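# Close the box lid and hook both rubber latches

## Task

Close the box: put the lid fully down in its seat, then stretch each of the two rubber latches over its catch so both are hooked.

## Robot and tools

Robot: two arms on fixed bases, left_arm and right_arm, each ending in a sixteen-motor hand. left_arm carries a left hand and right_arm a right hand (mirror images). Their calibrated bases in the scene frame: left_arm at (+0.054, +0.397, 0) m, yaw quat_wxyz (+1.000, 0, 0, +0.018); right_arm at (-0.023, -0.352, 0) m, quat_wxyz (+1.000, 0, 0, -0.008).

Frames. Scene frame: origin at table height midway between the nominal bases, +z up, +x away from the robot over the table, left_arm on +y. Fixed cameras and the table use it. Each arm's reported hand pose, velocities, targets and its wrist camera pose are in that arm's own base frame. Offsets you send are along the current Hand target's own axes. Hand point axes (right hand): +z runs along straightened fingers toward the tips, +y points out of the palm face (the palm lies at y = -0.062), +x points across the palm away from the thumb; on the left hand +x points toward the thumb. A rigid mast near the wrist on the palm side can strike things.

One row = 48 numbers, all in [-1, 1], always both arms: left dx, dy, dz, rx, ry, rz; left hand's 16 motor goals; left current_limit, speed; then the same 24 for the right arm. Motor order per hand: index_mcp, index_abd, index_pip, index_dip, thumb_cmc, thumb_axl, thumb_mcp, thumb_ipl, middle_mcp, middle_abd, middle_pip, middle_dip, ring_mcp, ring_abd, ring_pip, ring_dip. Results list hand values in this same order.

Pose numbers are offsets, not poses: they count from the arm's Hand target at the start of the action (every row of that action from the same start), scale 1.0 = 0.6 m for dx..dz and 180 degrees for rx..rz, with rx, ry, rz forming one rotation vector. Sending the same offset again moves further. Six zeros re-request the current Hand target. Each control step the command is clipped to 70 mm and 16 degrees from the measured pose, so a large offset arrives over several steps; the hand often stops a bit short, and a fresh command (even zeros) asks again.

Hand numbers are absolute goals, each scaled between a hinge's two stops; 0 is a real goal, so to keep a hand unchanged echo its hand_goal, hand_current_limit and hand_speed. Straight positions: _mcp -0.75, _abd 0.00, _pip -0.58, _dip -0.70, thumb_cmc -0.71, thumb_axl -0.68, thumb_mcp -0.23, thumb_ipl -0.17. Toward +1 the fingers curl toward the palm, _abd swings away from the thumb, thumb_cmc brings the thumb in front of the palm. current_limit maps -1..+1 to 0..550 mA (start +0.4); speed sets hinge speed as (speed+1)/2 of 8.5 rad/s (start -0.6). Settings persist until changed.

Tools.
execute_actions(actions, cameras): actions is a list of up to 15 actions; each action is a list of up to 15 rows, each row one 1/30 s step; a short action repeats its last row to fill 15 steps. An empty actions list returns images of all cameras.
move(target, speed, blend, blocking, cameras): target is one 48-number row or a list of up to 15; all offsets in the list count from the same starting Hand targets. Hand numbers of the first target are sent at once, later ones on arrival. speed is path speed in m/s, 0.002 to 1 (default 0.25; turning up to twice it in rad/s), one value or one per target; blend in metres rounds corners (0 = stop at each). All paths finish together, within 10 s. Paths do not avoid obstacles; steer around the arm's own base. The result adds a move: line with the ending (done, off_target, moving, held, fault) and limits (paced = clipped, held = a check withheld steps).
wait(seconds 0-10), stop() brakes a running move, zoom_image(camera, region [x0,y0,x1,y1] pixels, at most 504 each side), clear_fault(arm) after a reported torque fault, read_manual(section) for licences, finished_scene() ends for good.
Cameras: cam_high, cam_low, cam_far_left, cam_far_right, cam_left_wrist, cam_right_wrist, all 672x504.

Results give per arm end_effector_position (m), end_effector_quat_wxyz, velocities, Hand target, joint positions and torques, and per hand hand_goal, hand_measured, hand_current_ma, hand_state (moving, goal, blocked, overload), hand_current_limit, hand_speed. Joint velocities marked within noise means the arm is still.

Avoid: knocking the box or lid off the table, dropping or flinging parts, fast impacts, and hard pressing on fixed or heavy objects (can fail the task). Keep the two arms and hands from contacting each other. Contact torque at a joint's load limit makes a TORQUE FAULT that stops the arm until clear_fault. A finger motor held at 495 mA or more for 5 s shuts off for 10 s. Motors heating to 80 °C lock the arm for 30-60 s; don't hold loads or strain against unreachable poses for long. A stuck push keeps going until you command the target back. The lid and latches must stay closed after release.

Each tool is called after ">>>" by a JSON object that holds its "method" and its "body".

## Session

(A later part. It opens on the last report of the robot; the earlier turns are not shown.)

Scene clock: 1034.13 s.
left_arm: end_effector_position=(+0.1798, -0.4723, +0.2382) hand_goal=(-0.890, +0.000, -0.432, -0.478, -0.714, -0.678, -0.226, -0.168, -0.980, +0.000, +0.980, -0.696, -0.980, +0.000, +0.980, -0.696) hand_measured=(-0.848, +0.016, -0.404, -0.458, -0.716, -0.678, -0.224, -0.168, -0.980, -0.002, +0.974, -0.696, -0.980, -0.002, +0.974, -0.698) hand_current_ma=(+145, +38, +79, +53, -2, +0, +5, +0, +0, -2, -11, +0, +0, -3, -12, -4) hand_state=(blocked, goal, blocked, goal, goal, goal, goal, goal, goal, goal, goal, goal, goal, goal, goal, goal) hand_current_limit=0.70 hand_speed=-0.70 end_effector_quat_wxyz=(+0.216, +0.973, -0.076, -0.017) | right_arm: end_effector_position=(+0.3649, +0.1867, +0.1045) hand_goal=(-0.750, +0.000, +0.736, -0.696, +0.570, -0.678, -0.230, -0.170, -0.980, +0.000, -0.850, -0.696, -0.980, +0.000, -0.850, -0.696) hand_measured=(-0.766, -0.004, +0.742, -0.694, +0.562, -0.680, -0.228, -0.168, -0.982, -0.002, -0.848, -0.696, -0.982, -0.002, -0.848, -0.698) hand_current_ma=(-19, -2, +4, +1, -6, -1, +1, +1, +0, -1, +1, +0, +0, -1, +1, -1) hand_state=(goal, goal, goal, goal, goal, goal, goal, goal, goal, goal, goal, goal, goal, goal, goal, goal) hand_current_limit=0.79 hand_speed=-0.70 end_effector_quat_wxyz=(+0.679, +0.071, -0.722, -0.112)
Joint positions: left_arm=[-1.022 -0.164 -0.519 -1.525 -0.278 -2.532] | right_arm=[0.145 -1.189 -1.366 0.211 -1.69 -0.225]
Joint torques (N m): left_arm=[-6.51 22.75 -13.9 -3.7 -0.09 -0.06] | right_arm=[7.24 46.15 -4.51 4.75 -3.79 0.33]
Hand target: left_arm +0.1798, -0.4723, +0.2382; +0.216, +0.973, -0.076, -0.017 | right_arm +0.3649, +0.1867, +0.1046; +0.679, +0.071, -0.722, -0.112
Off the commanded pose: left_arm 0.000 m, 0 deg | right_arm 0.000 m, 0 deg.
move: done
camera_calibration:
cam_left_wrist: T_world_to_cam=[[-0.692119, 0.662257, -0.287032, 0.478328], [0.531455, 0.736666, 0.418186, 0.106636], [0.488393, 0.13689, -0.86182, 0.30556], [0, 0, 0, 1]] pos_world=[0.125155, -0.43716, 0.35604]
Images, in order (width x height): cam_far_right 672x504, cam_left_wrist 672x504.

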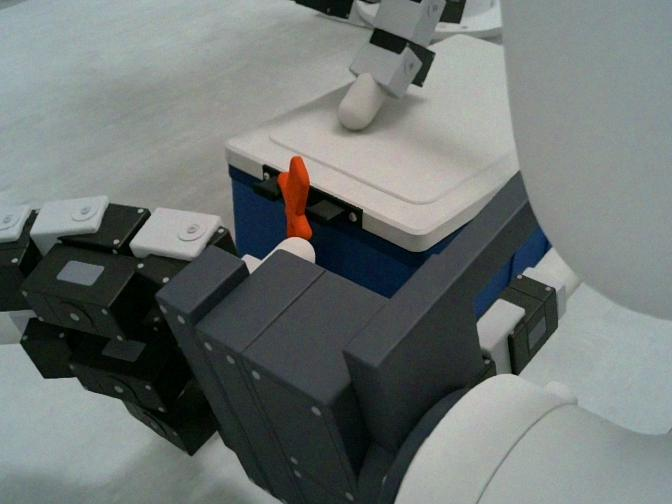

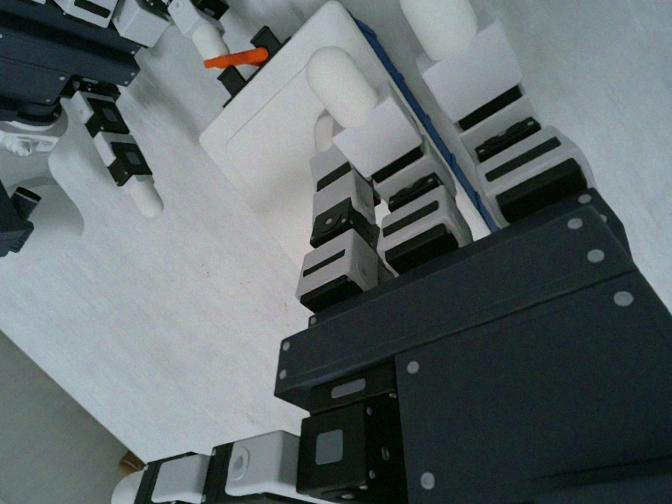

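>>> {"method": "move", "body": {"target": [0,0,0,0,0,0,-0.89,0,-0.431,-0.478,-0.714,-0.678,-0.226,-0.168,-0.98,0,0.98,-0.696,-0.98,0,0.98,-0.696,0.7,-0.7, 0.0165,0.0027,-0.001,0,0,0,-0.75,0,0.737,-0.696,0.571,-0.678,-0.23,-0.17,-0.98,0,-0.85,-0.696,-0.98,0,-0.85,-0.696,0.79,-0.7], "speed": 0.03, "cameras": ["cam_left_wrist", "cam_far_right", "cam_far_left"]}}

>>> {"method": "zoom_image", "body": {"camera": "cam_far_right", "region": [220, 140, 400, 330]}}

>>> {"method": "zoom_image", "body": {"camera": "cam_left_wrist", "region": [180, 0, 320, 120]}}

>>> {"method": "zoom_image", "body": {"camera": "cam_far_left", "region": [80, 0, 180, 70]}}

Scene clock: 1036.87 s.
left_arm: end_effector_position=(+0.1798, -0.4723, +0.2382) hand_goal=(-0.890, +0.000, -0.432, -0.478, -0.714, -0.678, -0.226, -0.168, -0.980, +0.000, +0.980, -0.696, -0.980, +0.000, +0.980, -0.696) hand_measured=(-0.848, +0.016, -0.404, -0.458, -0.716, -0.678, -0.224, -0.168, -0.980, -0.002, +0.974, -0.696, -0.980, -0.002, +0.974, -0.698) hand_current_ma=(+145, +38, +79, +53, -2, +0, +5, +0, +0, -2, -11, +0, +0, -3, -12, -4) hand_state=(blocked, goal, blocked, goal, goal, goal, goal, goal, goal, goal, goal, goal, goal, goal, goal, goal) hand_current_limit=0.70 hand_speed=-0.70 end_effector_quat_wxyz=(+0.216, +0.973, -0.076, -0.017) | right_arm: end_effector_position=(+0.3649, +0.1857, +0.1145) hand_goal=(-0.750, +0.000, +0.736, -0.696, +0.570, -0.678, -0.230, -0.170, -0.980, +0.000, -0.850, -0.696, -0.980, +0.000, -0.850, -0.696) hand_measured=(-0.770, -0.008, +0.746, -0.690, +0.562, -0.680, -0.228, -0.168, -0.982, -0.002, -0.848, -0.696, -0.982, -0.002, -0.848, -0.698) hand_current_ma=(-25, -5, +8, +3, -6, -1, +1, +1, +0, -1, +1, +0, +0, -1, +1, -1) hand_state=(goal, goal, goal, goal, goal, goal, goal, goal, goal, goal, goal, goal, goal, goal, goal, goal) hand_current_limit=0.79 hand_speed=-0.70 end_effector_quat_wxyz=(+0.679, +0.071, -0.722, -0.112)
Joint positions: left_arm=[-1.022 -0.164 -0.519 -1.525 -0.278 -2.532] | right_arm=[0.144 -1.167 -1.352 0.21 -1.698 -0.223]
Joint torques (N m): left_arm=[-5.42 22.02 -13.41 -3.91 -0.35 -0.05] | right_arm=[-7.32 45.85 -4.44 -3.13 -4.08 0.35]
Hand target: left_arm +0.1798, -0.4723, +0.2382; +0.216, +0.973, -0.076, -0.017 | right_arm +0.3649, +0.1857, +0.1146; +0.679, +0.071, -0.722, -0.112
Off the commanded pose: left_arm 0.000 m, 0 deg | right_arm 0.000 m, 0 deg.
move: done
camera_calibration:
cam_left_wrist: T_world_to_cam=[[-0.692119, 0.662257, -0.287032, 0.478328], [0.531455, 0.736666, 0.418186, 0.106636], [0.488393, 0.13689, -0.86182, 0.30556], [0, 0, 0, 1]] pos_world=[0.125155, -0.43716, 0.35604]
Images, in order (width x height): cam_far_left 672x504, cam_far_right 672x504, cam_left_wrist 672x504.

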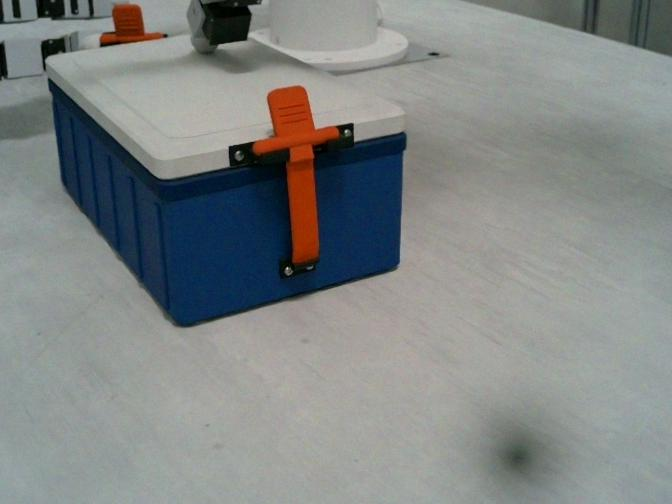

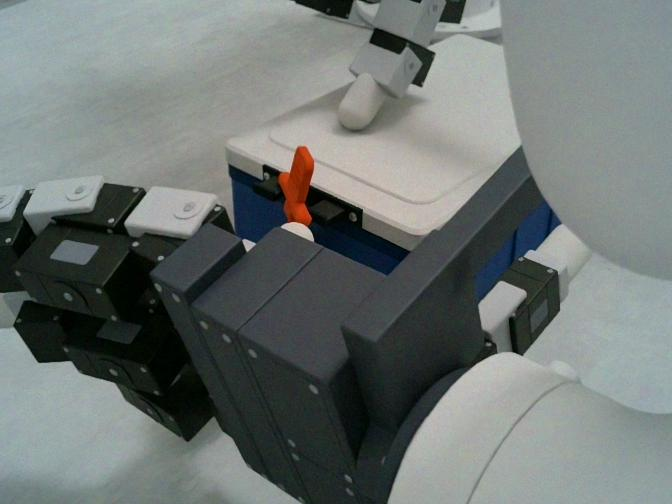

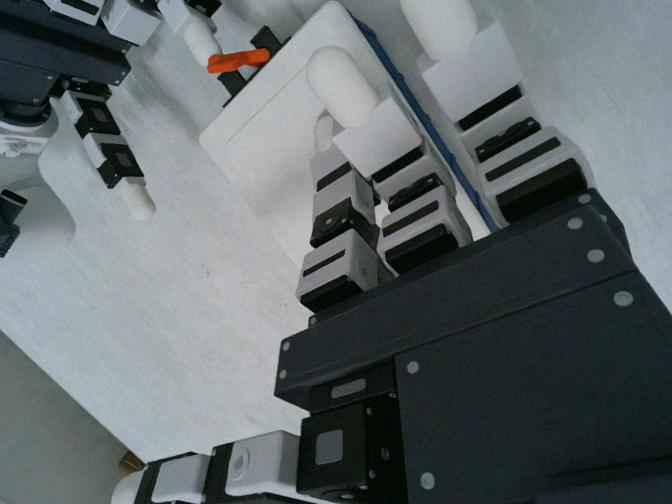

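Scaled by 2.653 from the camera's 672x504 image, which has a finer 960x720 frame.

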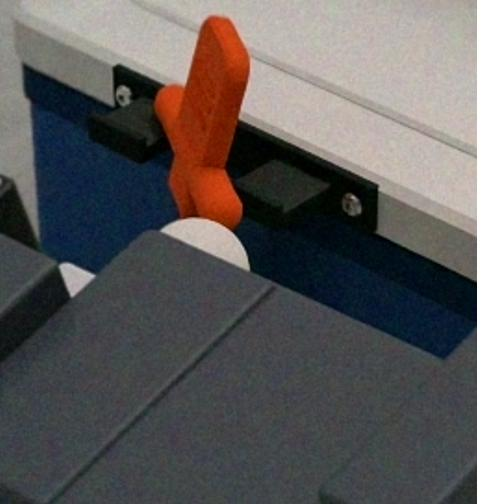

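Scaled by 3.600 from the camera's 672x504 image, which has a finer 960x720 frame.

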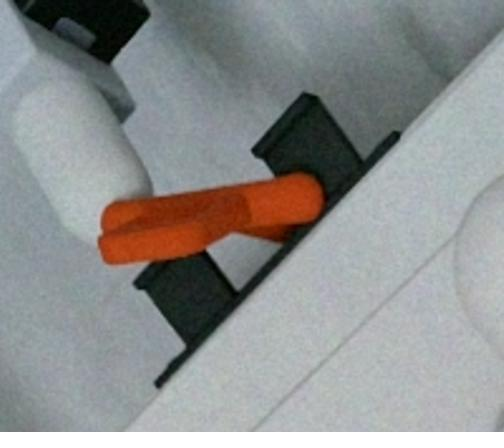

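Scaled by 5.040 from the camera's 672x504 image, which has a finer 960x720 frame.

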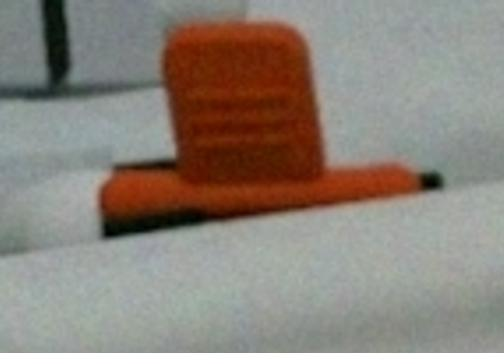

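>>> {"method": "move", "body": {"target": [0,0,0,0,0,0,-0.89,0,-0.431,-0.478,-0.714,-0.678,-0.226,-0.168,-0.98,0,0.98,-0.696,-0.98,0,0.98,-0.696,0.7,-0.7, 0.01075,0.0184,0.0025,0,0,0,-0.75,0,0.737,-0.696,0.571,-0.678,-0.23,-0.17,-0.98,0,-0.85,-0.696,-0.98,0,-0.85,-0.696,0.79,-0.7], "speed": 0.03, "cameras": ["cam_left_wrist", "cam_far_right", "cam_far_left"]}}

>>> {"method": "zoom_image", "body": {"camera": "cam_far_right", "region": [220, 140, 400, 330]}}

>>> {"method": "zoom_image", "body": {"camera": "cam_left_wrist", "region": [180, 0, 320, 120]}}

>>> {"method": "zoom_image", "body": {"camera": "cam_far_left", "region": [80, 0, 180, 70]}}

Scene clock: 1039.17 s.
left_arm: end_effector_position=(+0.1798, -0.4723, +0.2382) hand_goal=(-0.890, +0.000, -0.432, -0.478, -0.714, -0.678, -0.226, -0.168, -0.980, +0.000, +0.980, -0.696, -0.980, +0.000, +0.980, -0.696) hand_measured=(-0.848, +0.018, -0.404, -0.458, -0.716, -0.678, -0.224, -0.168, -0.980, -0.002, +0.974, -0.696, -0.980, -0.002, +0.974, -0.698) hand_current_ma=(+141, +42, +79, +53, -2, +0, +5, +0, +0, -2, -11, +0, +0, -3, -12, -4) hand_state=(blocked, goal, blocked, goal, goal, goal, goal, goal, goal, goal, goal, goal, goal, goal, goal, goal) hand_current_limit=0.70 hand_speed=-0.70 end_effector_quat_wxyz=(+0.216, +0.973, -0.076, -0.017) | right_arm: end_effector_position=(+0.3635, +0.1947, +0.1236) hand_goal=(-0.750, +0.000, +0.736, -0.696, +0.570, -0.678, -0.230, -0.170, -0.980, +0.000, -0.850, -0.696, -0.980, +0.000, -0.850, -0.696) hand_measured=(-0.760, -0.004, +0.754, -0.684, +0.562, -0.680, -0.228, -0.168, -0.982, -0.002, -0.848, -0.696, -0.982, -0.002, -0.848, -0.698) hand_current_ma=(-9, -2, +21, +10, -6, -1, +1, +1, +0, -1, +1, +0, +0, -1, +1, -1) hand_state=(goal, goal, goal, goal, goal, goal, goal, goal, goal, goal, goal, goal, goal, goal, goal, goal) hand_current_limit=0.79 hand_speed=-0.70 end_effector_quat_wxyz=(+0.679, +0.071, -0.722, -0.112)
Joint positions: left_arm=[-1.022 -0.164 -0.519 -1.525 -0.278 -2.532] | right_arm=[0.159 -1.147 -1.34 0.226 -1.706 -0.219]
Joint torques (N m): left_arm=[-5.45 21.55 -13.69 -3.7 -0.47 -0.13] | right_arm=[8.02 43.95 -4.81 4.87 -3.07 0.76]
Hand target: left_arm +0.1798, -0.4723, +0.2382; +0.216, +0.973, -0.076, -0.017 | right_arm +0.3635, +0.1948, +0.1236; +0.679, +0.071, -0.722, -0.112
Off the commanded pose: left_arm 0.000 m, 0 deg | right_arm 0.000 m, 0 deg.
move: done
camera_calibration:
cam_left_wrist: T_world_to_cam=[[-0.692119, 0.662257, -0.287032, 0.478328], [0.531455, 0.736666, 0.418186, 0.106636], [0.488393, 0.13689, -0.86182, 0.30556], [0, 0, 0, 1]] pos_world=[0.125155, -0.43716, 0.35604]
Images, in order (width x height): cam_far_left 672x504, cam_far_right 672x504, cam_left_wrist 672x504.

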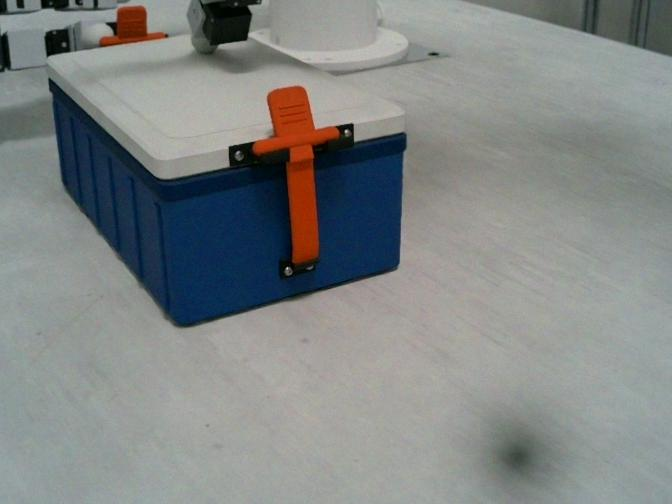

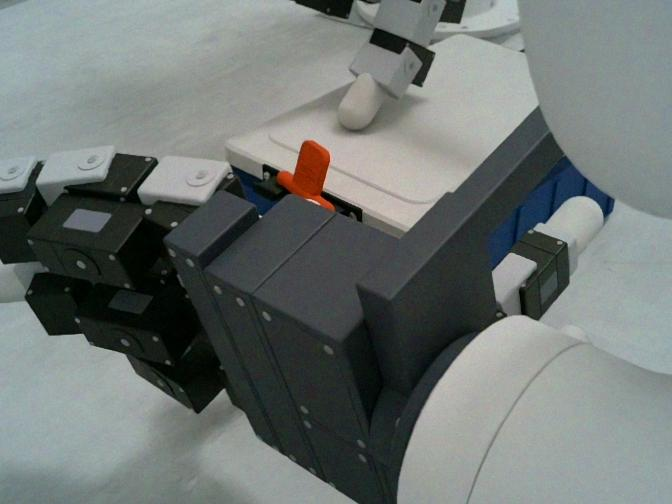

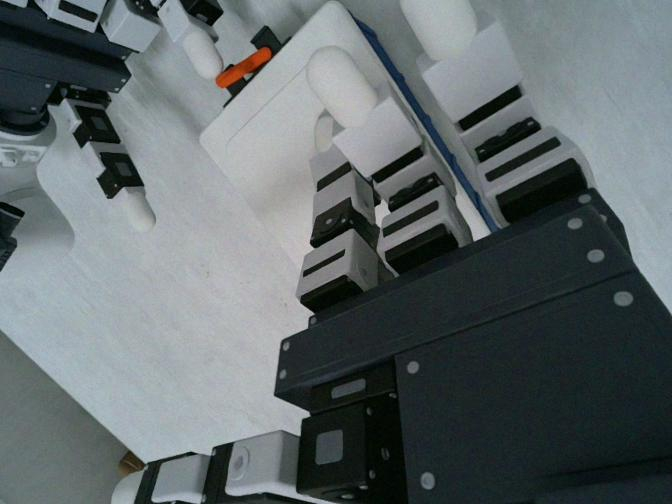

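Scaled by 2.653 from the camera's 672x504 image, which has a finer 960x720 frame.

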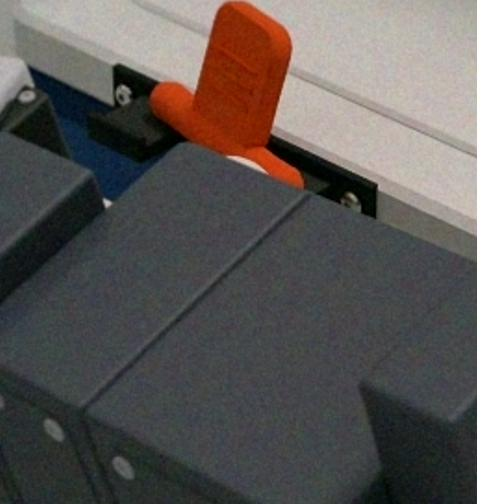

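Scaled by 3.600 from the camera's 672x504 image, which has a finer 960x720 frame.

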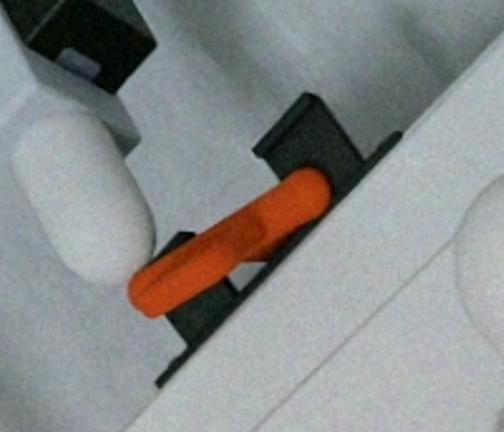

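Scaled by 5.040 from the camera's 672x504 image, which has a finer 960x720 frame.

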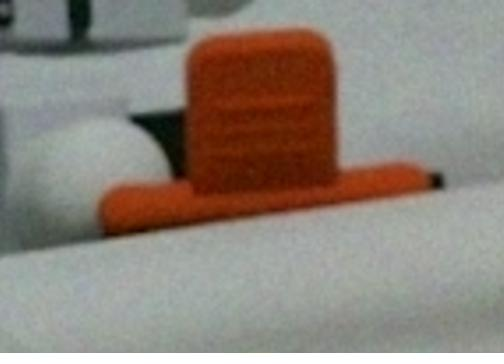

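>>> {"method": "move", "body": {"target": [0,0,0,0,0,0,-0.89,0,-0.431,-0.478,-0.714,-0.678,-0.226,-0.168,-0.98,0,0.98,-0.696,-0.98,0,0.98,-0.696,0.7,-0.7, -0.00256,0.00975,0.0004,0,0,0,-0.75,0,0.737,-0.696,0.571,-0.678,-0.23,-0.17,-0.98,0,-0.85,-0.696,-0.98,0,-0.85,-0.696,0.79,-0.7], "speed": 0.03, "cameras": ["cam_left_wrist", "cam_far_right", "cam_far_left"]}}

>>> {"method": "zoom_image", "body": {"camera": "cam_far_right", "region": [220, 140, 400, 330]}}

>>> {"method": "zoom_image", "body": {"camera": "cam_left_wrist", "region": [180, 0, 320, 120]}}

>>> {"method": "zoom_image", "body": {"camera": "cam_far_left", "region": [80, 0, 180, 70]}}

Scene clock: 1041.03 s.
left_arm: end_effector_position=(+0.1798, -0.4723, +0.2382) hand_goal=(-0.890, +0.000, -0.432, -0.478, -0.714, -0.678, -0.226, -0.168, -0.980, +0.000, +0.980, -0.696, -0.980, +0.000, +0.980, -0.696) hand_measured=(-0.858, +0.024, -0.404, -0.454, -0.716, -0.678, -0.224, -0.168, -0.980, -0.002, +0.974, -0.696, -0.980, -0.002, +0.974, -0.698) hand_current_ma=(+105, +57, +79, +70, -2, +0, +5, +0, +0, -2, -11, +0, +0, -3, -12, -4) hand_state=(blocked, blocked, blocked, blocked, goal, goal, goal, goal, goal, goal, goal, goal, goal, goal, goal, goal) hand_current_limit=0.70 hand_speed=-0.70 end_effector_quat_wxyz=(+0.216, +0.973, -0.076, -0.017) | right_arm: end_effector_position=(+0.3637, +0.2008, +0.1236) hand_goal=(-0.750, +0.000, +0.736, -0.696, +0.570, -0.678, -0.230, -0.170, -0.980, +0.000, -0.850, -0.696, -0.980, +0.000, -0.850, -0.696) hand_measured=(-0.814, +0.004, +0.792, -0.658, +0.562, -0.680, -0.228, -0.168, -0.982, -0.002, -0.848, -0.696, -0.982, -0.002, -0.848, -0.698) hand_current_ma=(-150, +2, +111, +61, -6, -1, +1, +1, +0, -1, +1, +0, +0, -1, +1, -1) hand_state=(blocked, goal, blocked, blocked, goal, goal, goal, goal, goal, goal, goal, goal, goal, goal, goal, goal) hand_current_limit=0.79 hand_speed=-0.70 end_effector_quat_wxyz=(+0.679, +0.071, -0.722, -0.112)
Joint positions: left_arm=[-1.022 -0.164 -0.519 -1.525 -0.278 -2.532] | right_arm=[0.169 -1.148 -1.343 0.236 -1.708 -0.216]
Joint torques (N m): left_arm=[-5.91 22.84 -13.91 -3.46 -0.63 -0.11] | right_arm=[11.02 24.47 -14.73 8.3 -1.83 1.12]
Hand target: left_arm +0.1798, -0.4723, +0.2382; +0.216, +0.973, -0.076, -0.017 | right_arm +0.3637, +0.2008, +0.1236; +0.679, +0.071, -0.722, -0.112
Off the commanded pose: left_arm 0.000 m, 0 deg | right_arm 0.000 m, 0 deg.
move: done
camera_calibration:
cam_left_wrist: T_world_to_cam=[[-0.692119, 0.662257, -0.287032, 0.478328], [0.531455, 0.736666, 0.418186, 0.106636], [0.488393, 0.13689, -0.86182, 0.30556], [0, 0, 0, 1]] pos_world=[0.125155, -0.43716, 0.35604]
Images, in order (width x height): cam_far_left 672x504, cam_far_right 672x504, cam_left_wrist 672x504.

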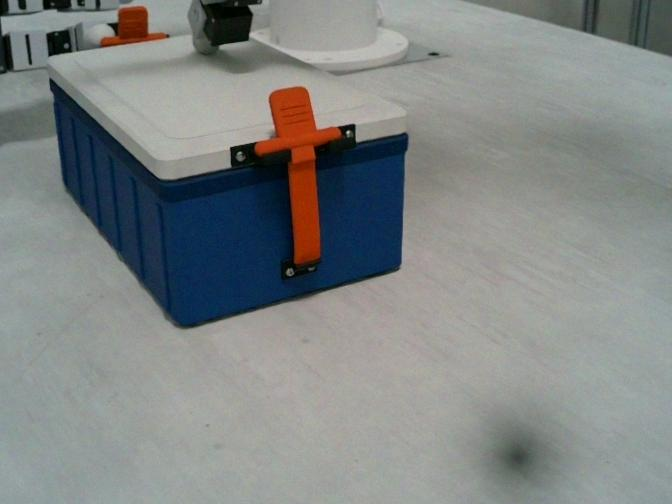

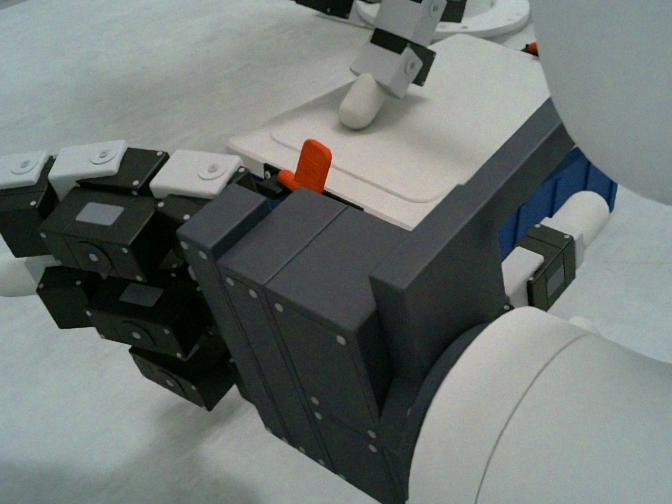

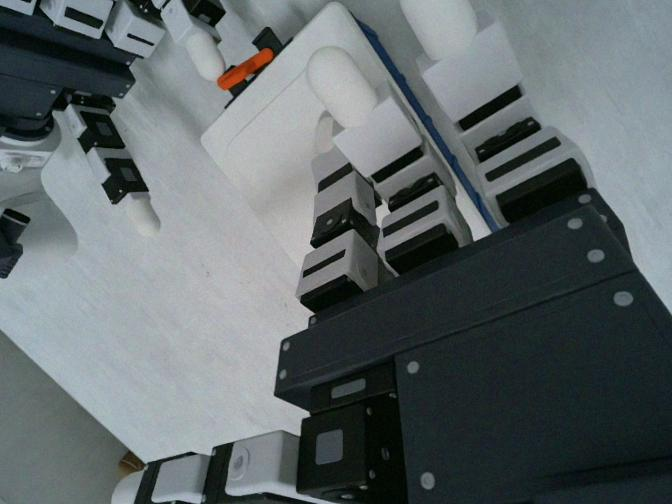

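Scaled by 2.653 from the camera's 672x504 image, which has a finer 960x720 frame.

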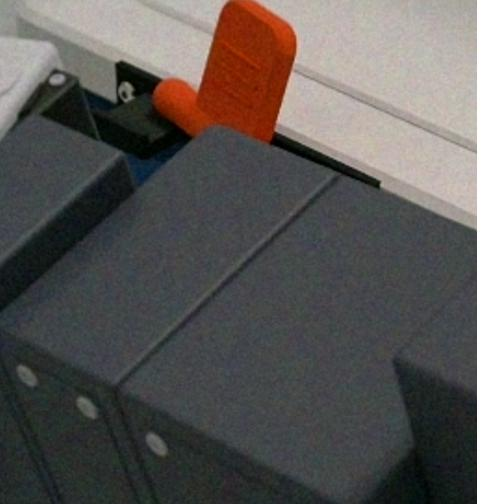

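Scaled by 3.600 from the camera's 672x504 image, which has a finer 960x720 frame.

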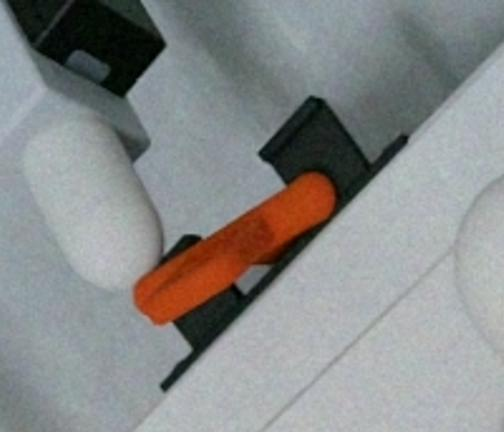

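Scaled by 5.040 from the camera's 672x504 image, which has a finer 960x720 frame.

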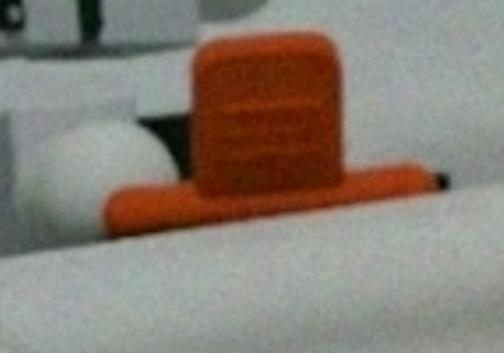

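>>> {"method": "move", "body": {"target": [0,0,0,0,0,0,-0.89,0,-0.431,-0.478,-0.714,-0.678,-0.226,-0.168,-0.98,0,0.98,-0.696,-0.98,0,0.98,-0.696,0.7,-0.7, 0.0121,-0.0001,-0.0006,0,0,0,-0.75,0,0.737,-0.696,0.571,-0.678,-0.23,-0.17,-0.98,0,-0.85,-0.696,-0.98,0,-0.85,-0.696,0.79,-0.7], "speed": 0.03, "cameras": ["cam_left_wrist", "cam_far_right", "cam_far_left"]}}

>>> {"method": "zoom_image", "body": {"camera": "cam_far_right", "region": [220, 140, 400, 330]}}

>>> {"method": "zoom_image", "body": {"camera": "cam_left_wrist", "region": [180, 0, 320, 120]}}

>>> {"method": "zoom_image", "body": {"camera": "cam_far_left", "region": [80, 0, 180, 70]}}

Scene clock: 1051.67 s.
left_arm: end_effector_position=(+0.1798, -0.4723, +0.2382) hand_goal=(-0.890, +0.000, -0.432, -0.478, -0.714, -0.678, -0.226, -0.168, -0.980, +0.000, +0.980, -0.696, -0.980, +0.000, +0.980, -0.696) hand_measured=(-0.858, +0.024, -0.404, -0.454, -0.716, -0.678, -0.224, -0.168, -0.980, -0.002, +0.974, -0.696, -0.980, -0.002, +0.974, -0.698) hand_current_ma=(+105, +57, +79, +70, -2, +0, +5, +0, +0, -2, -11, +0, +0, -3, -12, -4) hand_state=(blocked, blocked, blocked, blocked, goal, goal, goal, goal, goal, goal, goal, goal, goal, goal, goal, goal) hand_current_limit=0.70 hand_speed=-0.70 end_effector_quat_wxyz=(+0.216, +0.973, -0.076, -0.017) | right_arm: end_effector_position=(+0.3635, +0.1989, +0.1306) hand_goal=(-0.750, +0.000, +0.736, -0.696, +0.570, -0.678, -0.230, -0.170, -0.980, +0.000, -0.850, -0.696, -0.980, +0.000, -0.850, -0.696) hand_measured=(-0.764, +0.002, +0.738, -0.694, +0.562, -0.680, -0.228, -0.168, -0.982, -0.002, -0.848, -0.696, -0.982, -0.002, -0.848, -0.698) hand_current_ma=(-14, +0, +0, +1, -6, -1, +1, +1, +0, -1, +1, +0, +0, -1, +1, -1) hand_state=(goal, goal, goal, goal, goal, goal, goal, goal, goal, goal, goal, goal, goal, goal, goal, goal) hand_current_limit=0.79 hand_speed=-0.70 end_effector_quat_wxyz=(+0.679, +0.071, -0.722, -0.112)
Joint positions: left_arm=[-1.022 -0.164 -0.519 -1.525 -0.278 -2.532] | right_arm=[0.166 -1.132 -1.333 0.233 -1.713 -0.215]
Joint torques (N m): left_arm=[-6.18 22.74 -13.95 -3.64 -0.98 -0.14] | right_arm=[-8.64 44.29 -4.98 -3.57 -3.28 0.88]
Hand target: left_arm +0.1798, -0.4723, +0.2382; +0.216, +0.973, -0.076, -0.017 | right_arm +0.3635, +0.1989, +0.1306; +0.679, +0.071, -0.722, -0.112
Off the commanded pose: left_arm 0.000 m, 0 deg | right_arm 0.000 m, 0 deg.
move: done
camera_calibration:
cam_left_wrist: T_world_to_cam=[[-0.692119, 0.662257, -0.287032, 0.478328], [0.531455, 0.736666, 0.418186, 0.106636], [0.488393, 0.13689, -0.86182, 0.30556], [0, 0, 0, 1]] pos_world=[0.125155, -0.43716, 0.35604]
Images, in order (width x height): cam_far_left 672x504, cam_far_right 672x504, cam_left_wrist 672x504.

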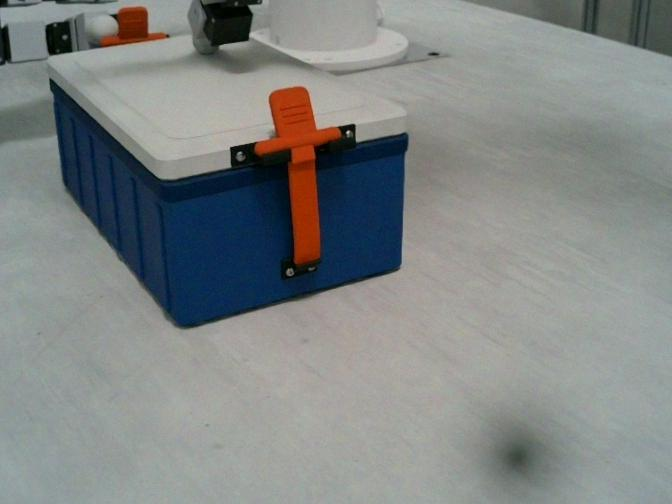

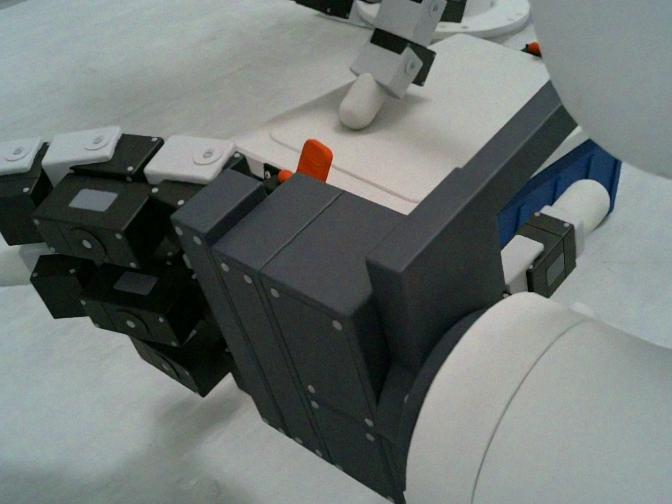

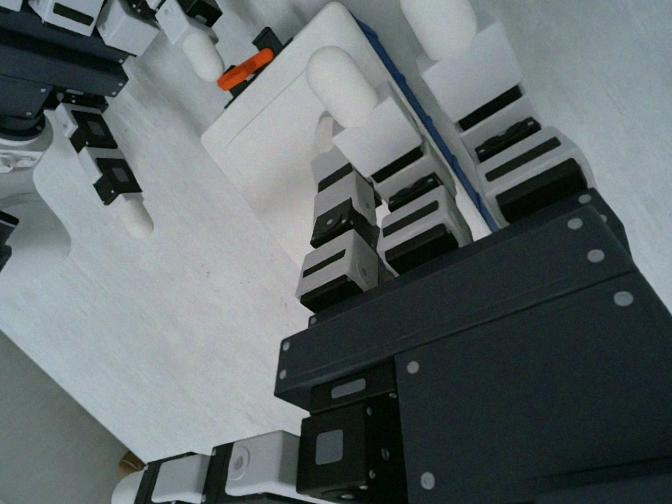

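Scaled by 2.653 from the camera's 672x504 image, which has a finer 960x720 frame.

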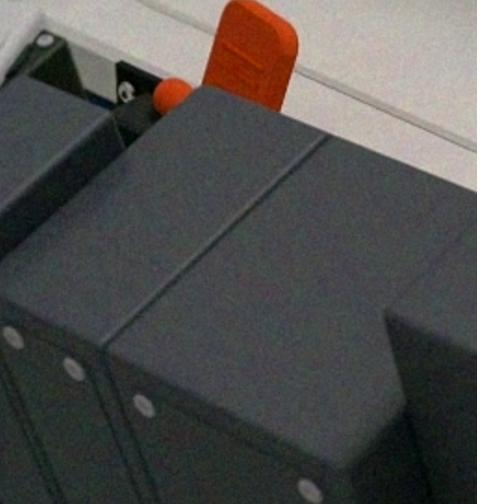

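Scaled by 3.600 from the camera's 672x504 image, which has a finer 960x720 frame.

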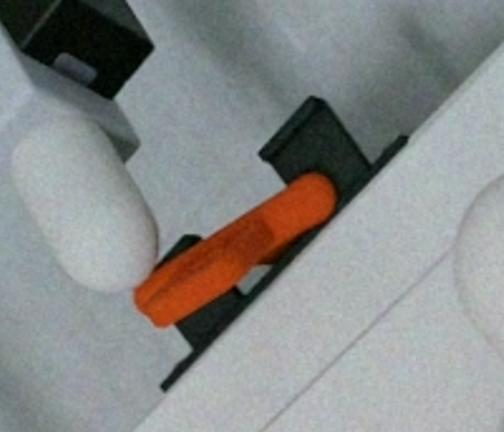

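Scaled by 5.040 from the camera's 672x504 image, which has a finer 960x720 frame.

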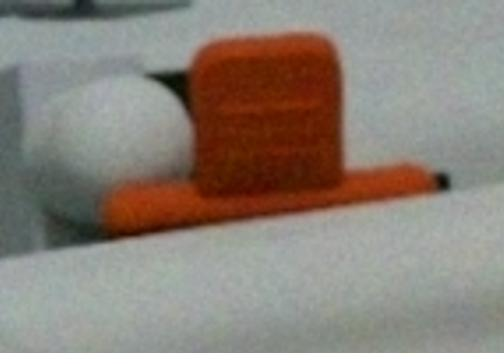

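>>> {"method": "move", "body": {"target": [[0,0,0,0,0,0,-0.89,0,-0.431,-0.478,-0.714,-0.678,-0.226,-0.168,-0.98,0,0.98,-0.696,-0.98,0,0.98,-0.696,0.7,-0.7, 0.0032,0.0009,-0.0002,0,0,0,-0.75,0,0.737,-0.696,0.571,-0.678,-0.23,-0.17,-0.98,0,-0.85,-0.696,-0.98,0,-0.85,-0.696,0.79,-0.7],[0,0,0,0,0,0,-0.89,0,-0.431,-0.478,-0.714,-0.678,-0.226,-0.168,-0.98,0,0.98,-0.696,-0.98,0,0.98,-0.696,0.7,-0.7, -0.0002,0.0137,0,0,0,0,-0.75,0,0.737,-0.696,0.571,-0.678,-0.23,-0.17,-0.98,0,-0.85,-0.696,-0.98,0,-0.85,-0.696,0.79,-0.7]], "speed": 0.03, "cameras": ["cam_left_wrist", "cam_far_right", "cam_far_left"]}}

>>> {"method": "zoom_image", "body": {"camera": "cam_left_wrist", "region": [180, 0, 320, 120]}}

>>> {"method": "zoom_image", "body": {"camera": "cam_far_left", "region": [80, 0, 180, 70]}}

Scene clock: 1055.03 s.
left_arm: end_effector_position=(+0.1798, -0.4723, +0.2382) hand_goal=(-0.890, +0.000, -0.432, -0.478, -0.714, -0.678, -0.226, -0.168, -0.980, +0.000, +0.980, -0.696, -0.980, +0.000, +0.980, -0.696) hand_measured=(-0.858, +0.024, -0.404, -0.454, -0.716, -0.678, -0.224, -0.168, -0.980, -0.002, +0.974, -0.696, -0.980, -0.002, +0.974, -0.698) hand_current_ma=(+105, +57, +79, +70, -2, +0, +5, +0, +0, -2, -11, +0, +0, -3, -12, -4) hand_state=(blocked, blocked, blocked, blocked, goal, goal, goal, goal, goal, goal, goal, goal, goal, goal, goal, goal) hand_current_limit=0.70 hand_speed=-0.70 end_effector_quat_wxyz=(+0.216, +0.973, -0.076, -0.017) | right_arm: end_effector_position=(+0.3639, +0.2068, +0.1326) hand_goal=(-0.750, +0.000, +0.736, -0.696, +0.570, -0.678, -0.230, -0.170, -0.980, +0.000, -0.850, -0.696, -0.980, +0.000, -0.850, -0.696) hand_measured=(-0.770, +0.002, +0.752, -0.686, +0.562, -0.680, -0.228, -0.168, -0.982, -0.002, -0.848, -0.696, -0.982, -0.002, -0.848, -0.698) hand_current_ma=(-27, +1, +18, +8, -6, -1, +1, +1, +0, -1, +1, +0, +0, -1, +1, -1) hand_state=(blocked, goal, goal, goal, goal, goal, goal, goal, goal, goal, goal, goal, goal, goal, goal, goal) hand_current_limit=0.79 hand_speed=-0.70 end_effector_quat_wxyz=(+0.679, +0.071, -0.722, -0.112)
Joint positions: left_arm=[-1.022 -0.164 -0.519 -1.525 -0.278 -2.532] | right_arm=[0.179 -1.13 -1.336 0.247 -1.718 -0.211]
Joint torques (N m): left_arm=[-5.41 22.7 -13.37 -3.51 -1.19 -0.05] | right_arm=[8.68 24.95 -14.63 5.7 -2.66 0.95]
Hand target: left_arm +0.1798, -0.4723, +0.2382; +0.216, +0.973, -0.076, -0.017 | right_arm +0.3639, +0.2068, +0.1326; +0.679, +0.071, -0.722, -0.112
Off the commanded pose: left_arm 0.000 m, 0 deg | right_arm 0.000 m, 0 deg.
move: done
camera_calibration:
cam_left_wrist: T_world_to_cam=[[-0.692119, 0.662257, -0.287032, 0.478328], [0.531455, 0.736666, 0.418186, 0.106636], [0.488393, 0.13689, -0.86182, 0.30556], [0, 0, 0, 1]] pos_world=[0.125155, -0.43716, 0.35604]
Images, in order (width x height): cam_far_left 672x504, cam_far_right 672x504, cam_left_wrist 672x504.

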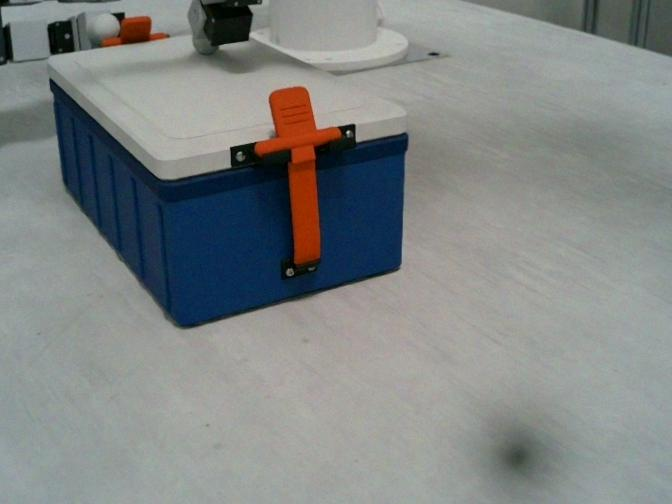

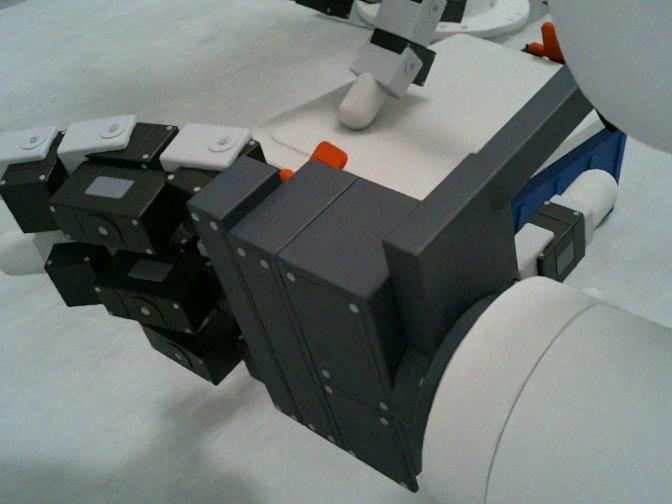

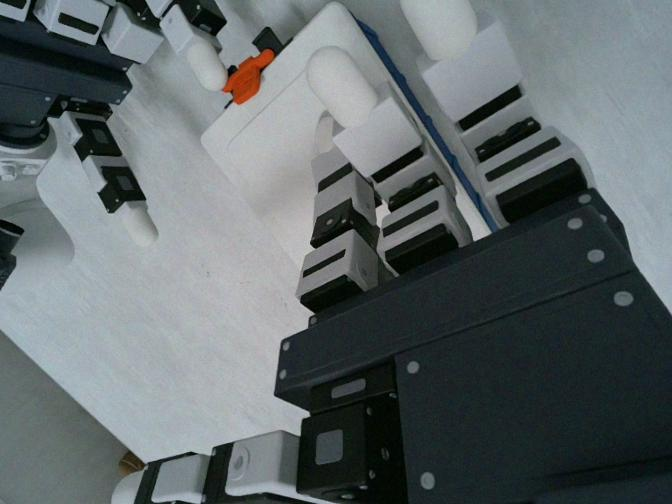

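Scaled by 3.600 from the camera's 672x504 image, which has a finer 960x720 frame.

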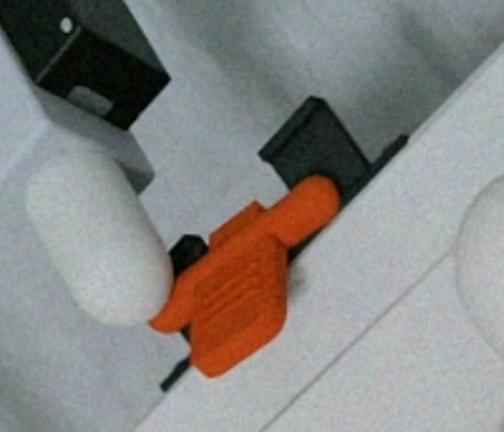

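Scaled by 5.040 from the camera's 672x504 image, which has a finer 960x720 frame.

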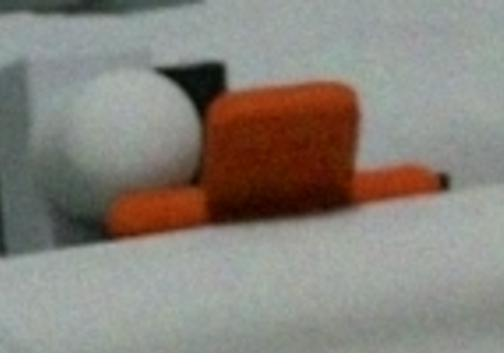

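>>> {"method": "move", "body": {"target": [[0,0,0,0,0,0,-0.89,0,-0.431,-0.478,-0.714,-0.678,-0.226,-0.168,-0.98,0,0.98,-0.696,-0.98,0,0.98,-0.696,0.7,-0.7, 0.0107,-0.037,-0.0025,0,0,0,-0.75,0,0.737,-0.696,0.571,-0.678,-0.23,-0.17,-0.98,0,-0.85,-0.696,-0.98,0,-0.85,-0.696,0.79,-0.7],[0,0,0,0,0,0,-0.89,0,-0.431,-0.478,-0.714,-0.678,-0.226,-0.168,-0.98,0,0.98,-0.696,-0.98,0,0.98,-0.696,0.7,-0.7, 0.0,-0.1,-0.0025,0,0,0,-0.75,0,0.737,-0.696,0.571,-0.678,-0.23,-0.17,-0.98,0,-0.85,-0.696,-0.98,0,-0.85,-0.696,0.79,-0.7]], "speed": 0.06, "cameras": ["cam_left_wrist", "cam_far_right", "cam_far_left", "cam_right_wrist"]}}

>>> {"method": "zoom_image", "body": {"camera": "cam_left_wrist", "region": [180, 0, 320, 120]}}

>>> {"method": "zoom_image", "body": {"camera": "cam_far_left", "region": [80, 0, 180, 70]}}

>>> {"method": "zoom_image", "body": {"camera": "cam_far_right", "region": [220, 140, 400, 330]}}

>>> {"method": "zoom_image", "body": {"camera": "cam_right_wrist", "region": [520, 0, 672, 200]}}

Scene clock: 1059.60 s.
left_arm: end_effector_position=(+0.1798, -0.4723, +0.2382) hand_goal=(-0.890, +0.000, -0.432, -0.478, -0.714, -0.678, -0.226, -0.168, -0.980, +0.000, +0.980, -0.696, -0.980, +0.000, +0.980, -0.696) hand_measured=(-0.858, +0.024, -0.404, -0.454, -0.716, -0.678, -0.224, -0.168, -0.980, -0.002, +0.974, -0.696, -0.980, -0.002, +0.974, -0.698) hand_current_ma=(+105, +57, +79, +70, -2, +0, +5, +0, +0, -2, -11, +0, +0, -3, -12, -4) hand_state=(blocked, blocked, blocked, blocked, goal, goal, goal, goal, goal, goal, goal, goal, goal, goal, goal, goal) hand_current_limit=0.70 hand_speed=-0.70 end_effector_quat_wxyz=(+0.216, +0.973, -0.076, -0.017) | right_arm: end_effector_position=(+0.3625, +0.1489, +0.1172) hand_goal=(-0.750, +0.000, +0.736, -0.696, +0.570, -0.678, -0.230, -0.170, -0.980, +0.000, -0.850, -0.696, -0.980, +0.000, -0.850, -0.696) hand_measured=(-0.756, +0.002, +0.738, -0.694, +0.562, -0.680, -0.228, -0.168, -0.982, -0.002, -0.848, -0.696, -0.982, -0.002, -0.848, -0.698) hand_current_ma=(-5, +0, +1, +1, -6, -1, +1, +1, +0, -1, +1, +0, +0, -1, +1, -1) hand_state=(goal, goal, goal, goal, goal, goal, goal, goal, goal, goal, goal, goal, goal, goal, goal, goal) hand_current_limit=0.79 hand_speed=-0.70 end_effector_quat_wxyz=(+0.679, +0.071, -0.722, -0.112)
Joint positions: left_arm=[-1.022 -0.164 -0.519 -1.525 -0.278 -2.532] | right_arm=[0.081 -1.152 -1.327 0.147 -1.69 -0.236]
Joint torques (N m): left_arm=[-5.24 23.53 -13.67 -3.36 -1.63 -0.07] | right_arm=[-7.97 26.13 -14.58 -3.27 0.96 -1.19]
Hand target: left_arm +0.1798, -0.4723, +0.2382; +0.216, +0.973, -0.076, -0.017 | right_arm +0.3625, +0.1489, +0.1172; +0.679, +0.071, -0.722, -0.112
Off the commanded pose: left_arm 0.000 m, 0 deg | right_arm 0.000 m, 0 deg.
move: done
camera_calibration:
cam_left_wrist: T_world_to_cam=[[-0.692119, 0.662257, -0.287032, 0.478328], [0.531455, 0.736666, 0.418186, 0.106636], [0.488393, 0.13689, -0.86182, 0.30556], [0, 0, 0, 1]] pos_world=[0.125155, -0.43716, 0.35604]
cam_right_wrist: T_world_to_cam=[[0.110102, 0.818786, -0.563442, -0.0676493], [0.714077, -0.459482, -0.528177, -0.175098], [-0.691355, -0.344187, -0.635266, 0.502059], [0, 0, 0, 1]] pos_world=[0.479583, 0.147738, 0.188342]
Images, in order (width x height): cam_far_left 672x504, cam_far_right 672x504, cam_left_wrist 672x504, cam_right_wrist 672x504.

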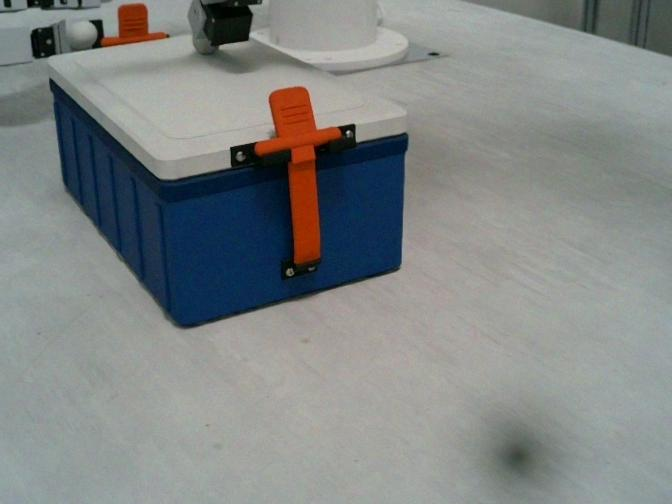

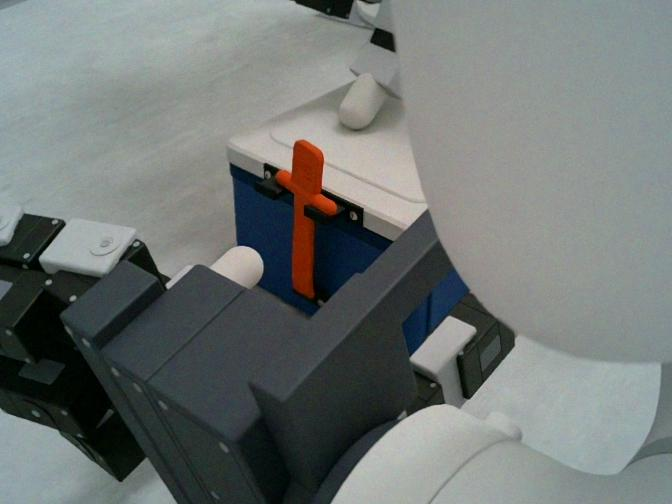

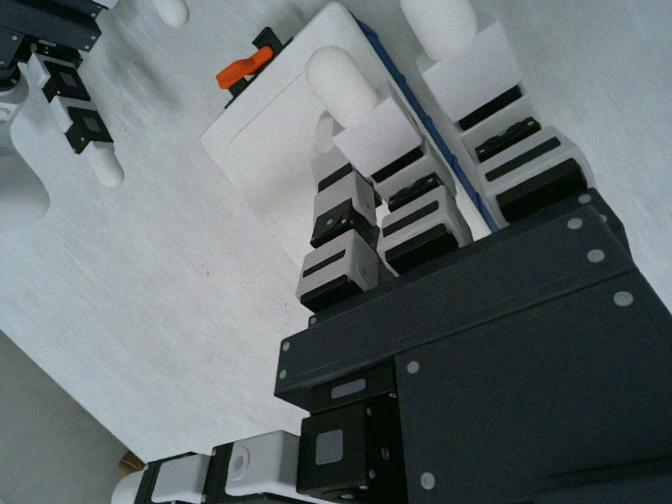

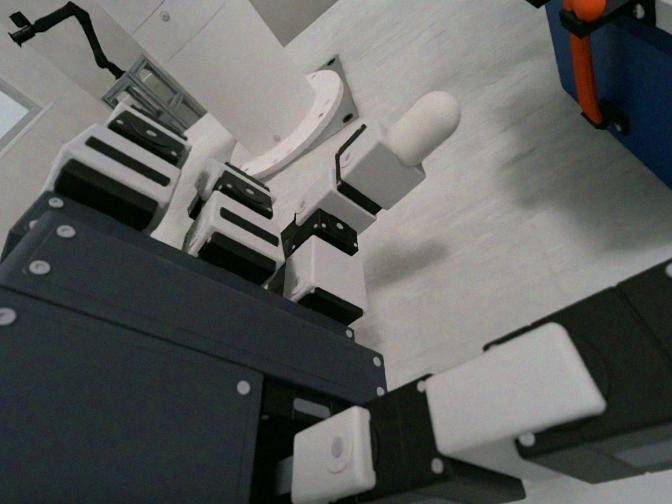

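Scaled by 3.600 from the camera's 672x504 image, which has a finer 960x720 frame.

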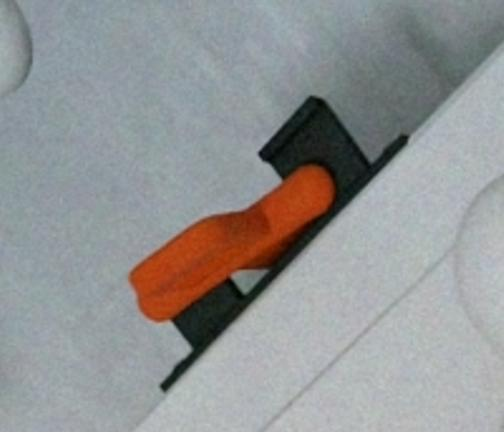

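Scaled by 5.040 from the camera's 672x504 image, which has a finer 960x720 frame.

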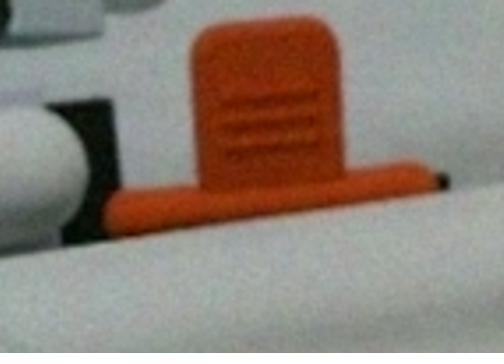

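Scaled by 2.653 from the camera's 672x504 image, which has a finer 960x720 frame.

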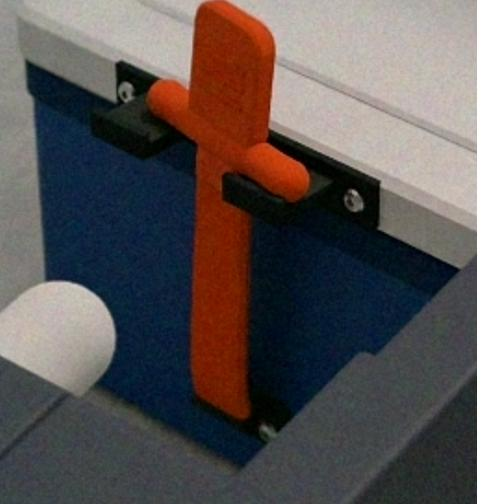

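Scaled by 2.520 from the camera's 672x504 image, which has a finer 960x720 frame.

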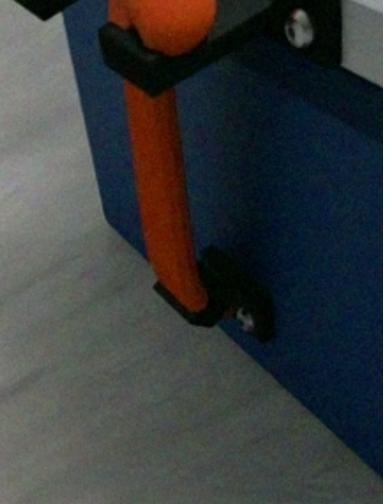

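>>> {"method": "zoom_image", "body": {"camera": "cam_far_right", "region": [245, 155, 345, 245]}}

>>> {"method": "zoom_image", "body": {"camera": "cam_left_wrist", "region": [210, 15, 290, 95]}}

Scaled by 5.040 from the camera's 672x504 image, which has a finer 960x720 frame.

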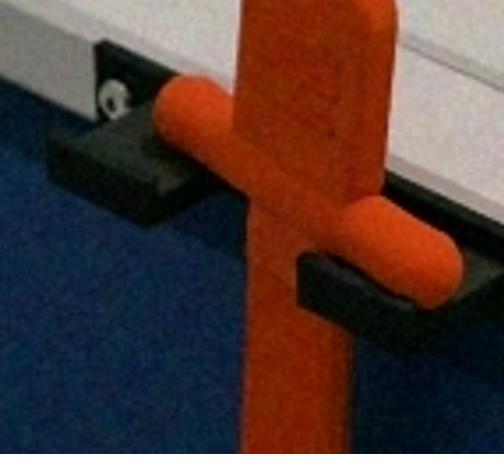

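Scaled by 6.300 from the camera's 672x504 image, which has a finer 960x720 frame.

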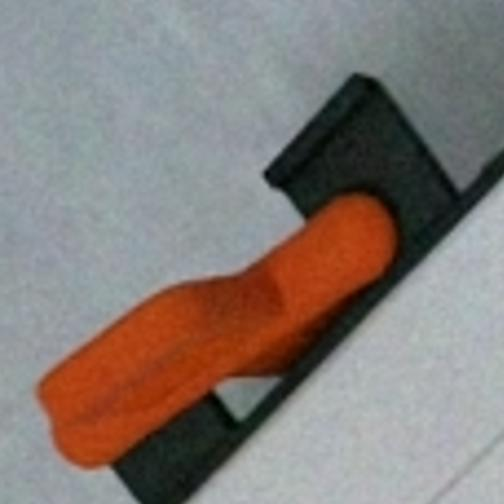

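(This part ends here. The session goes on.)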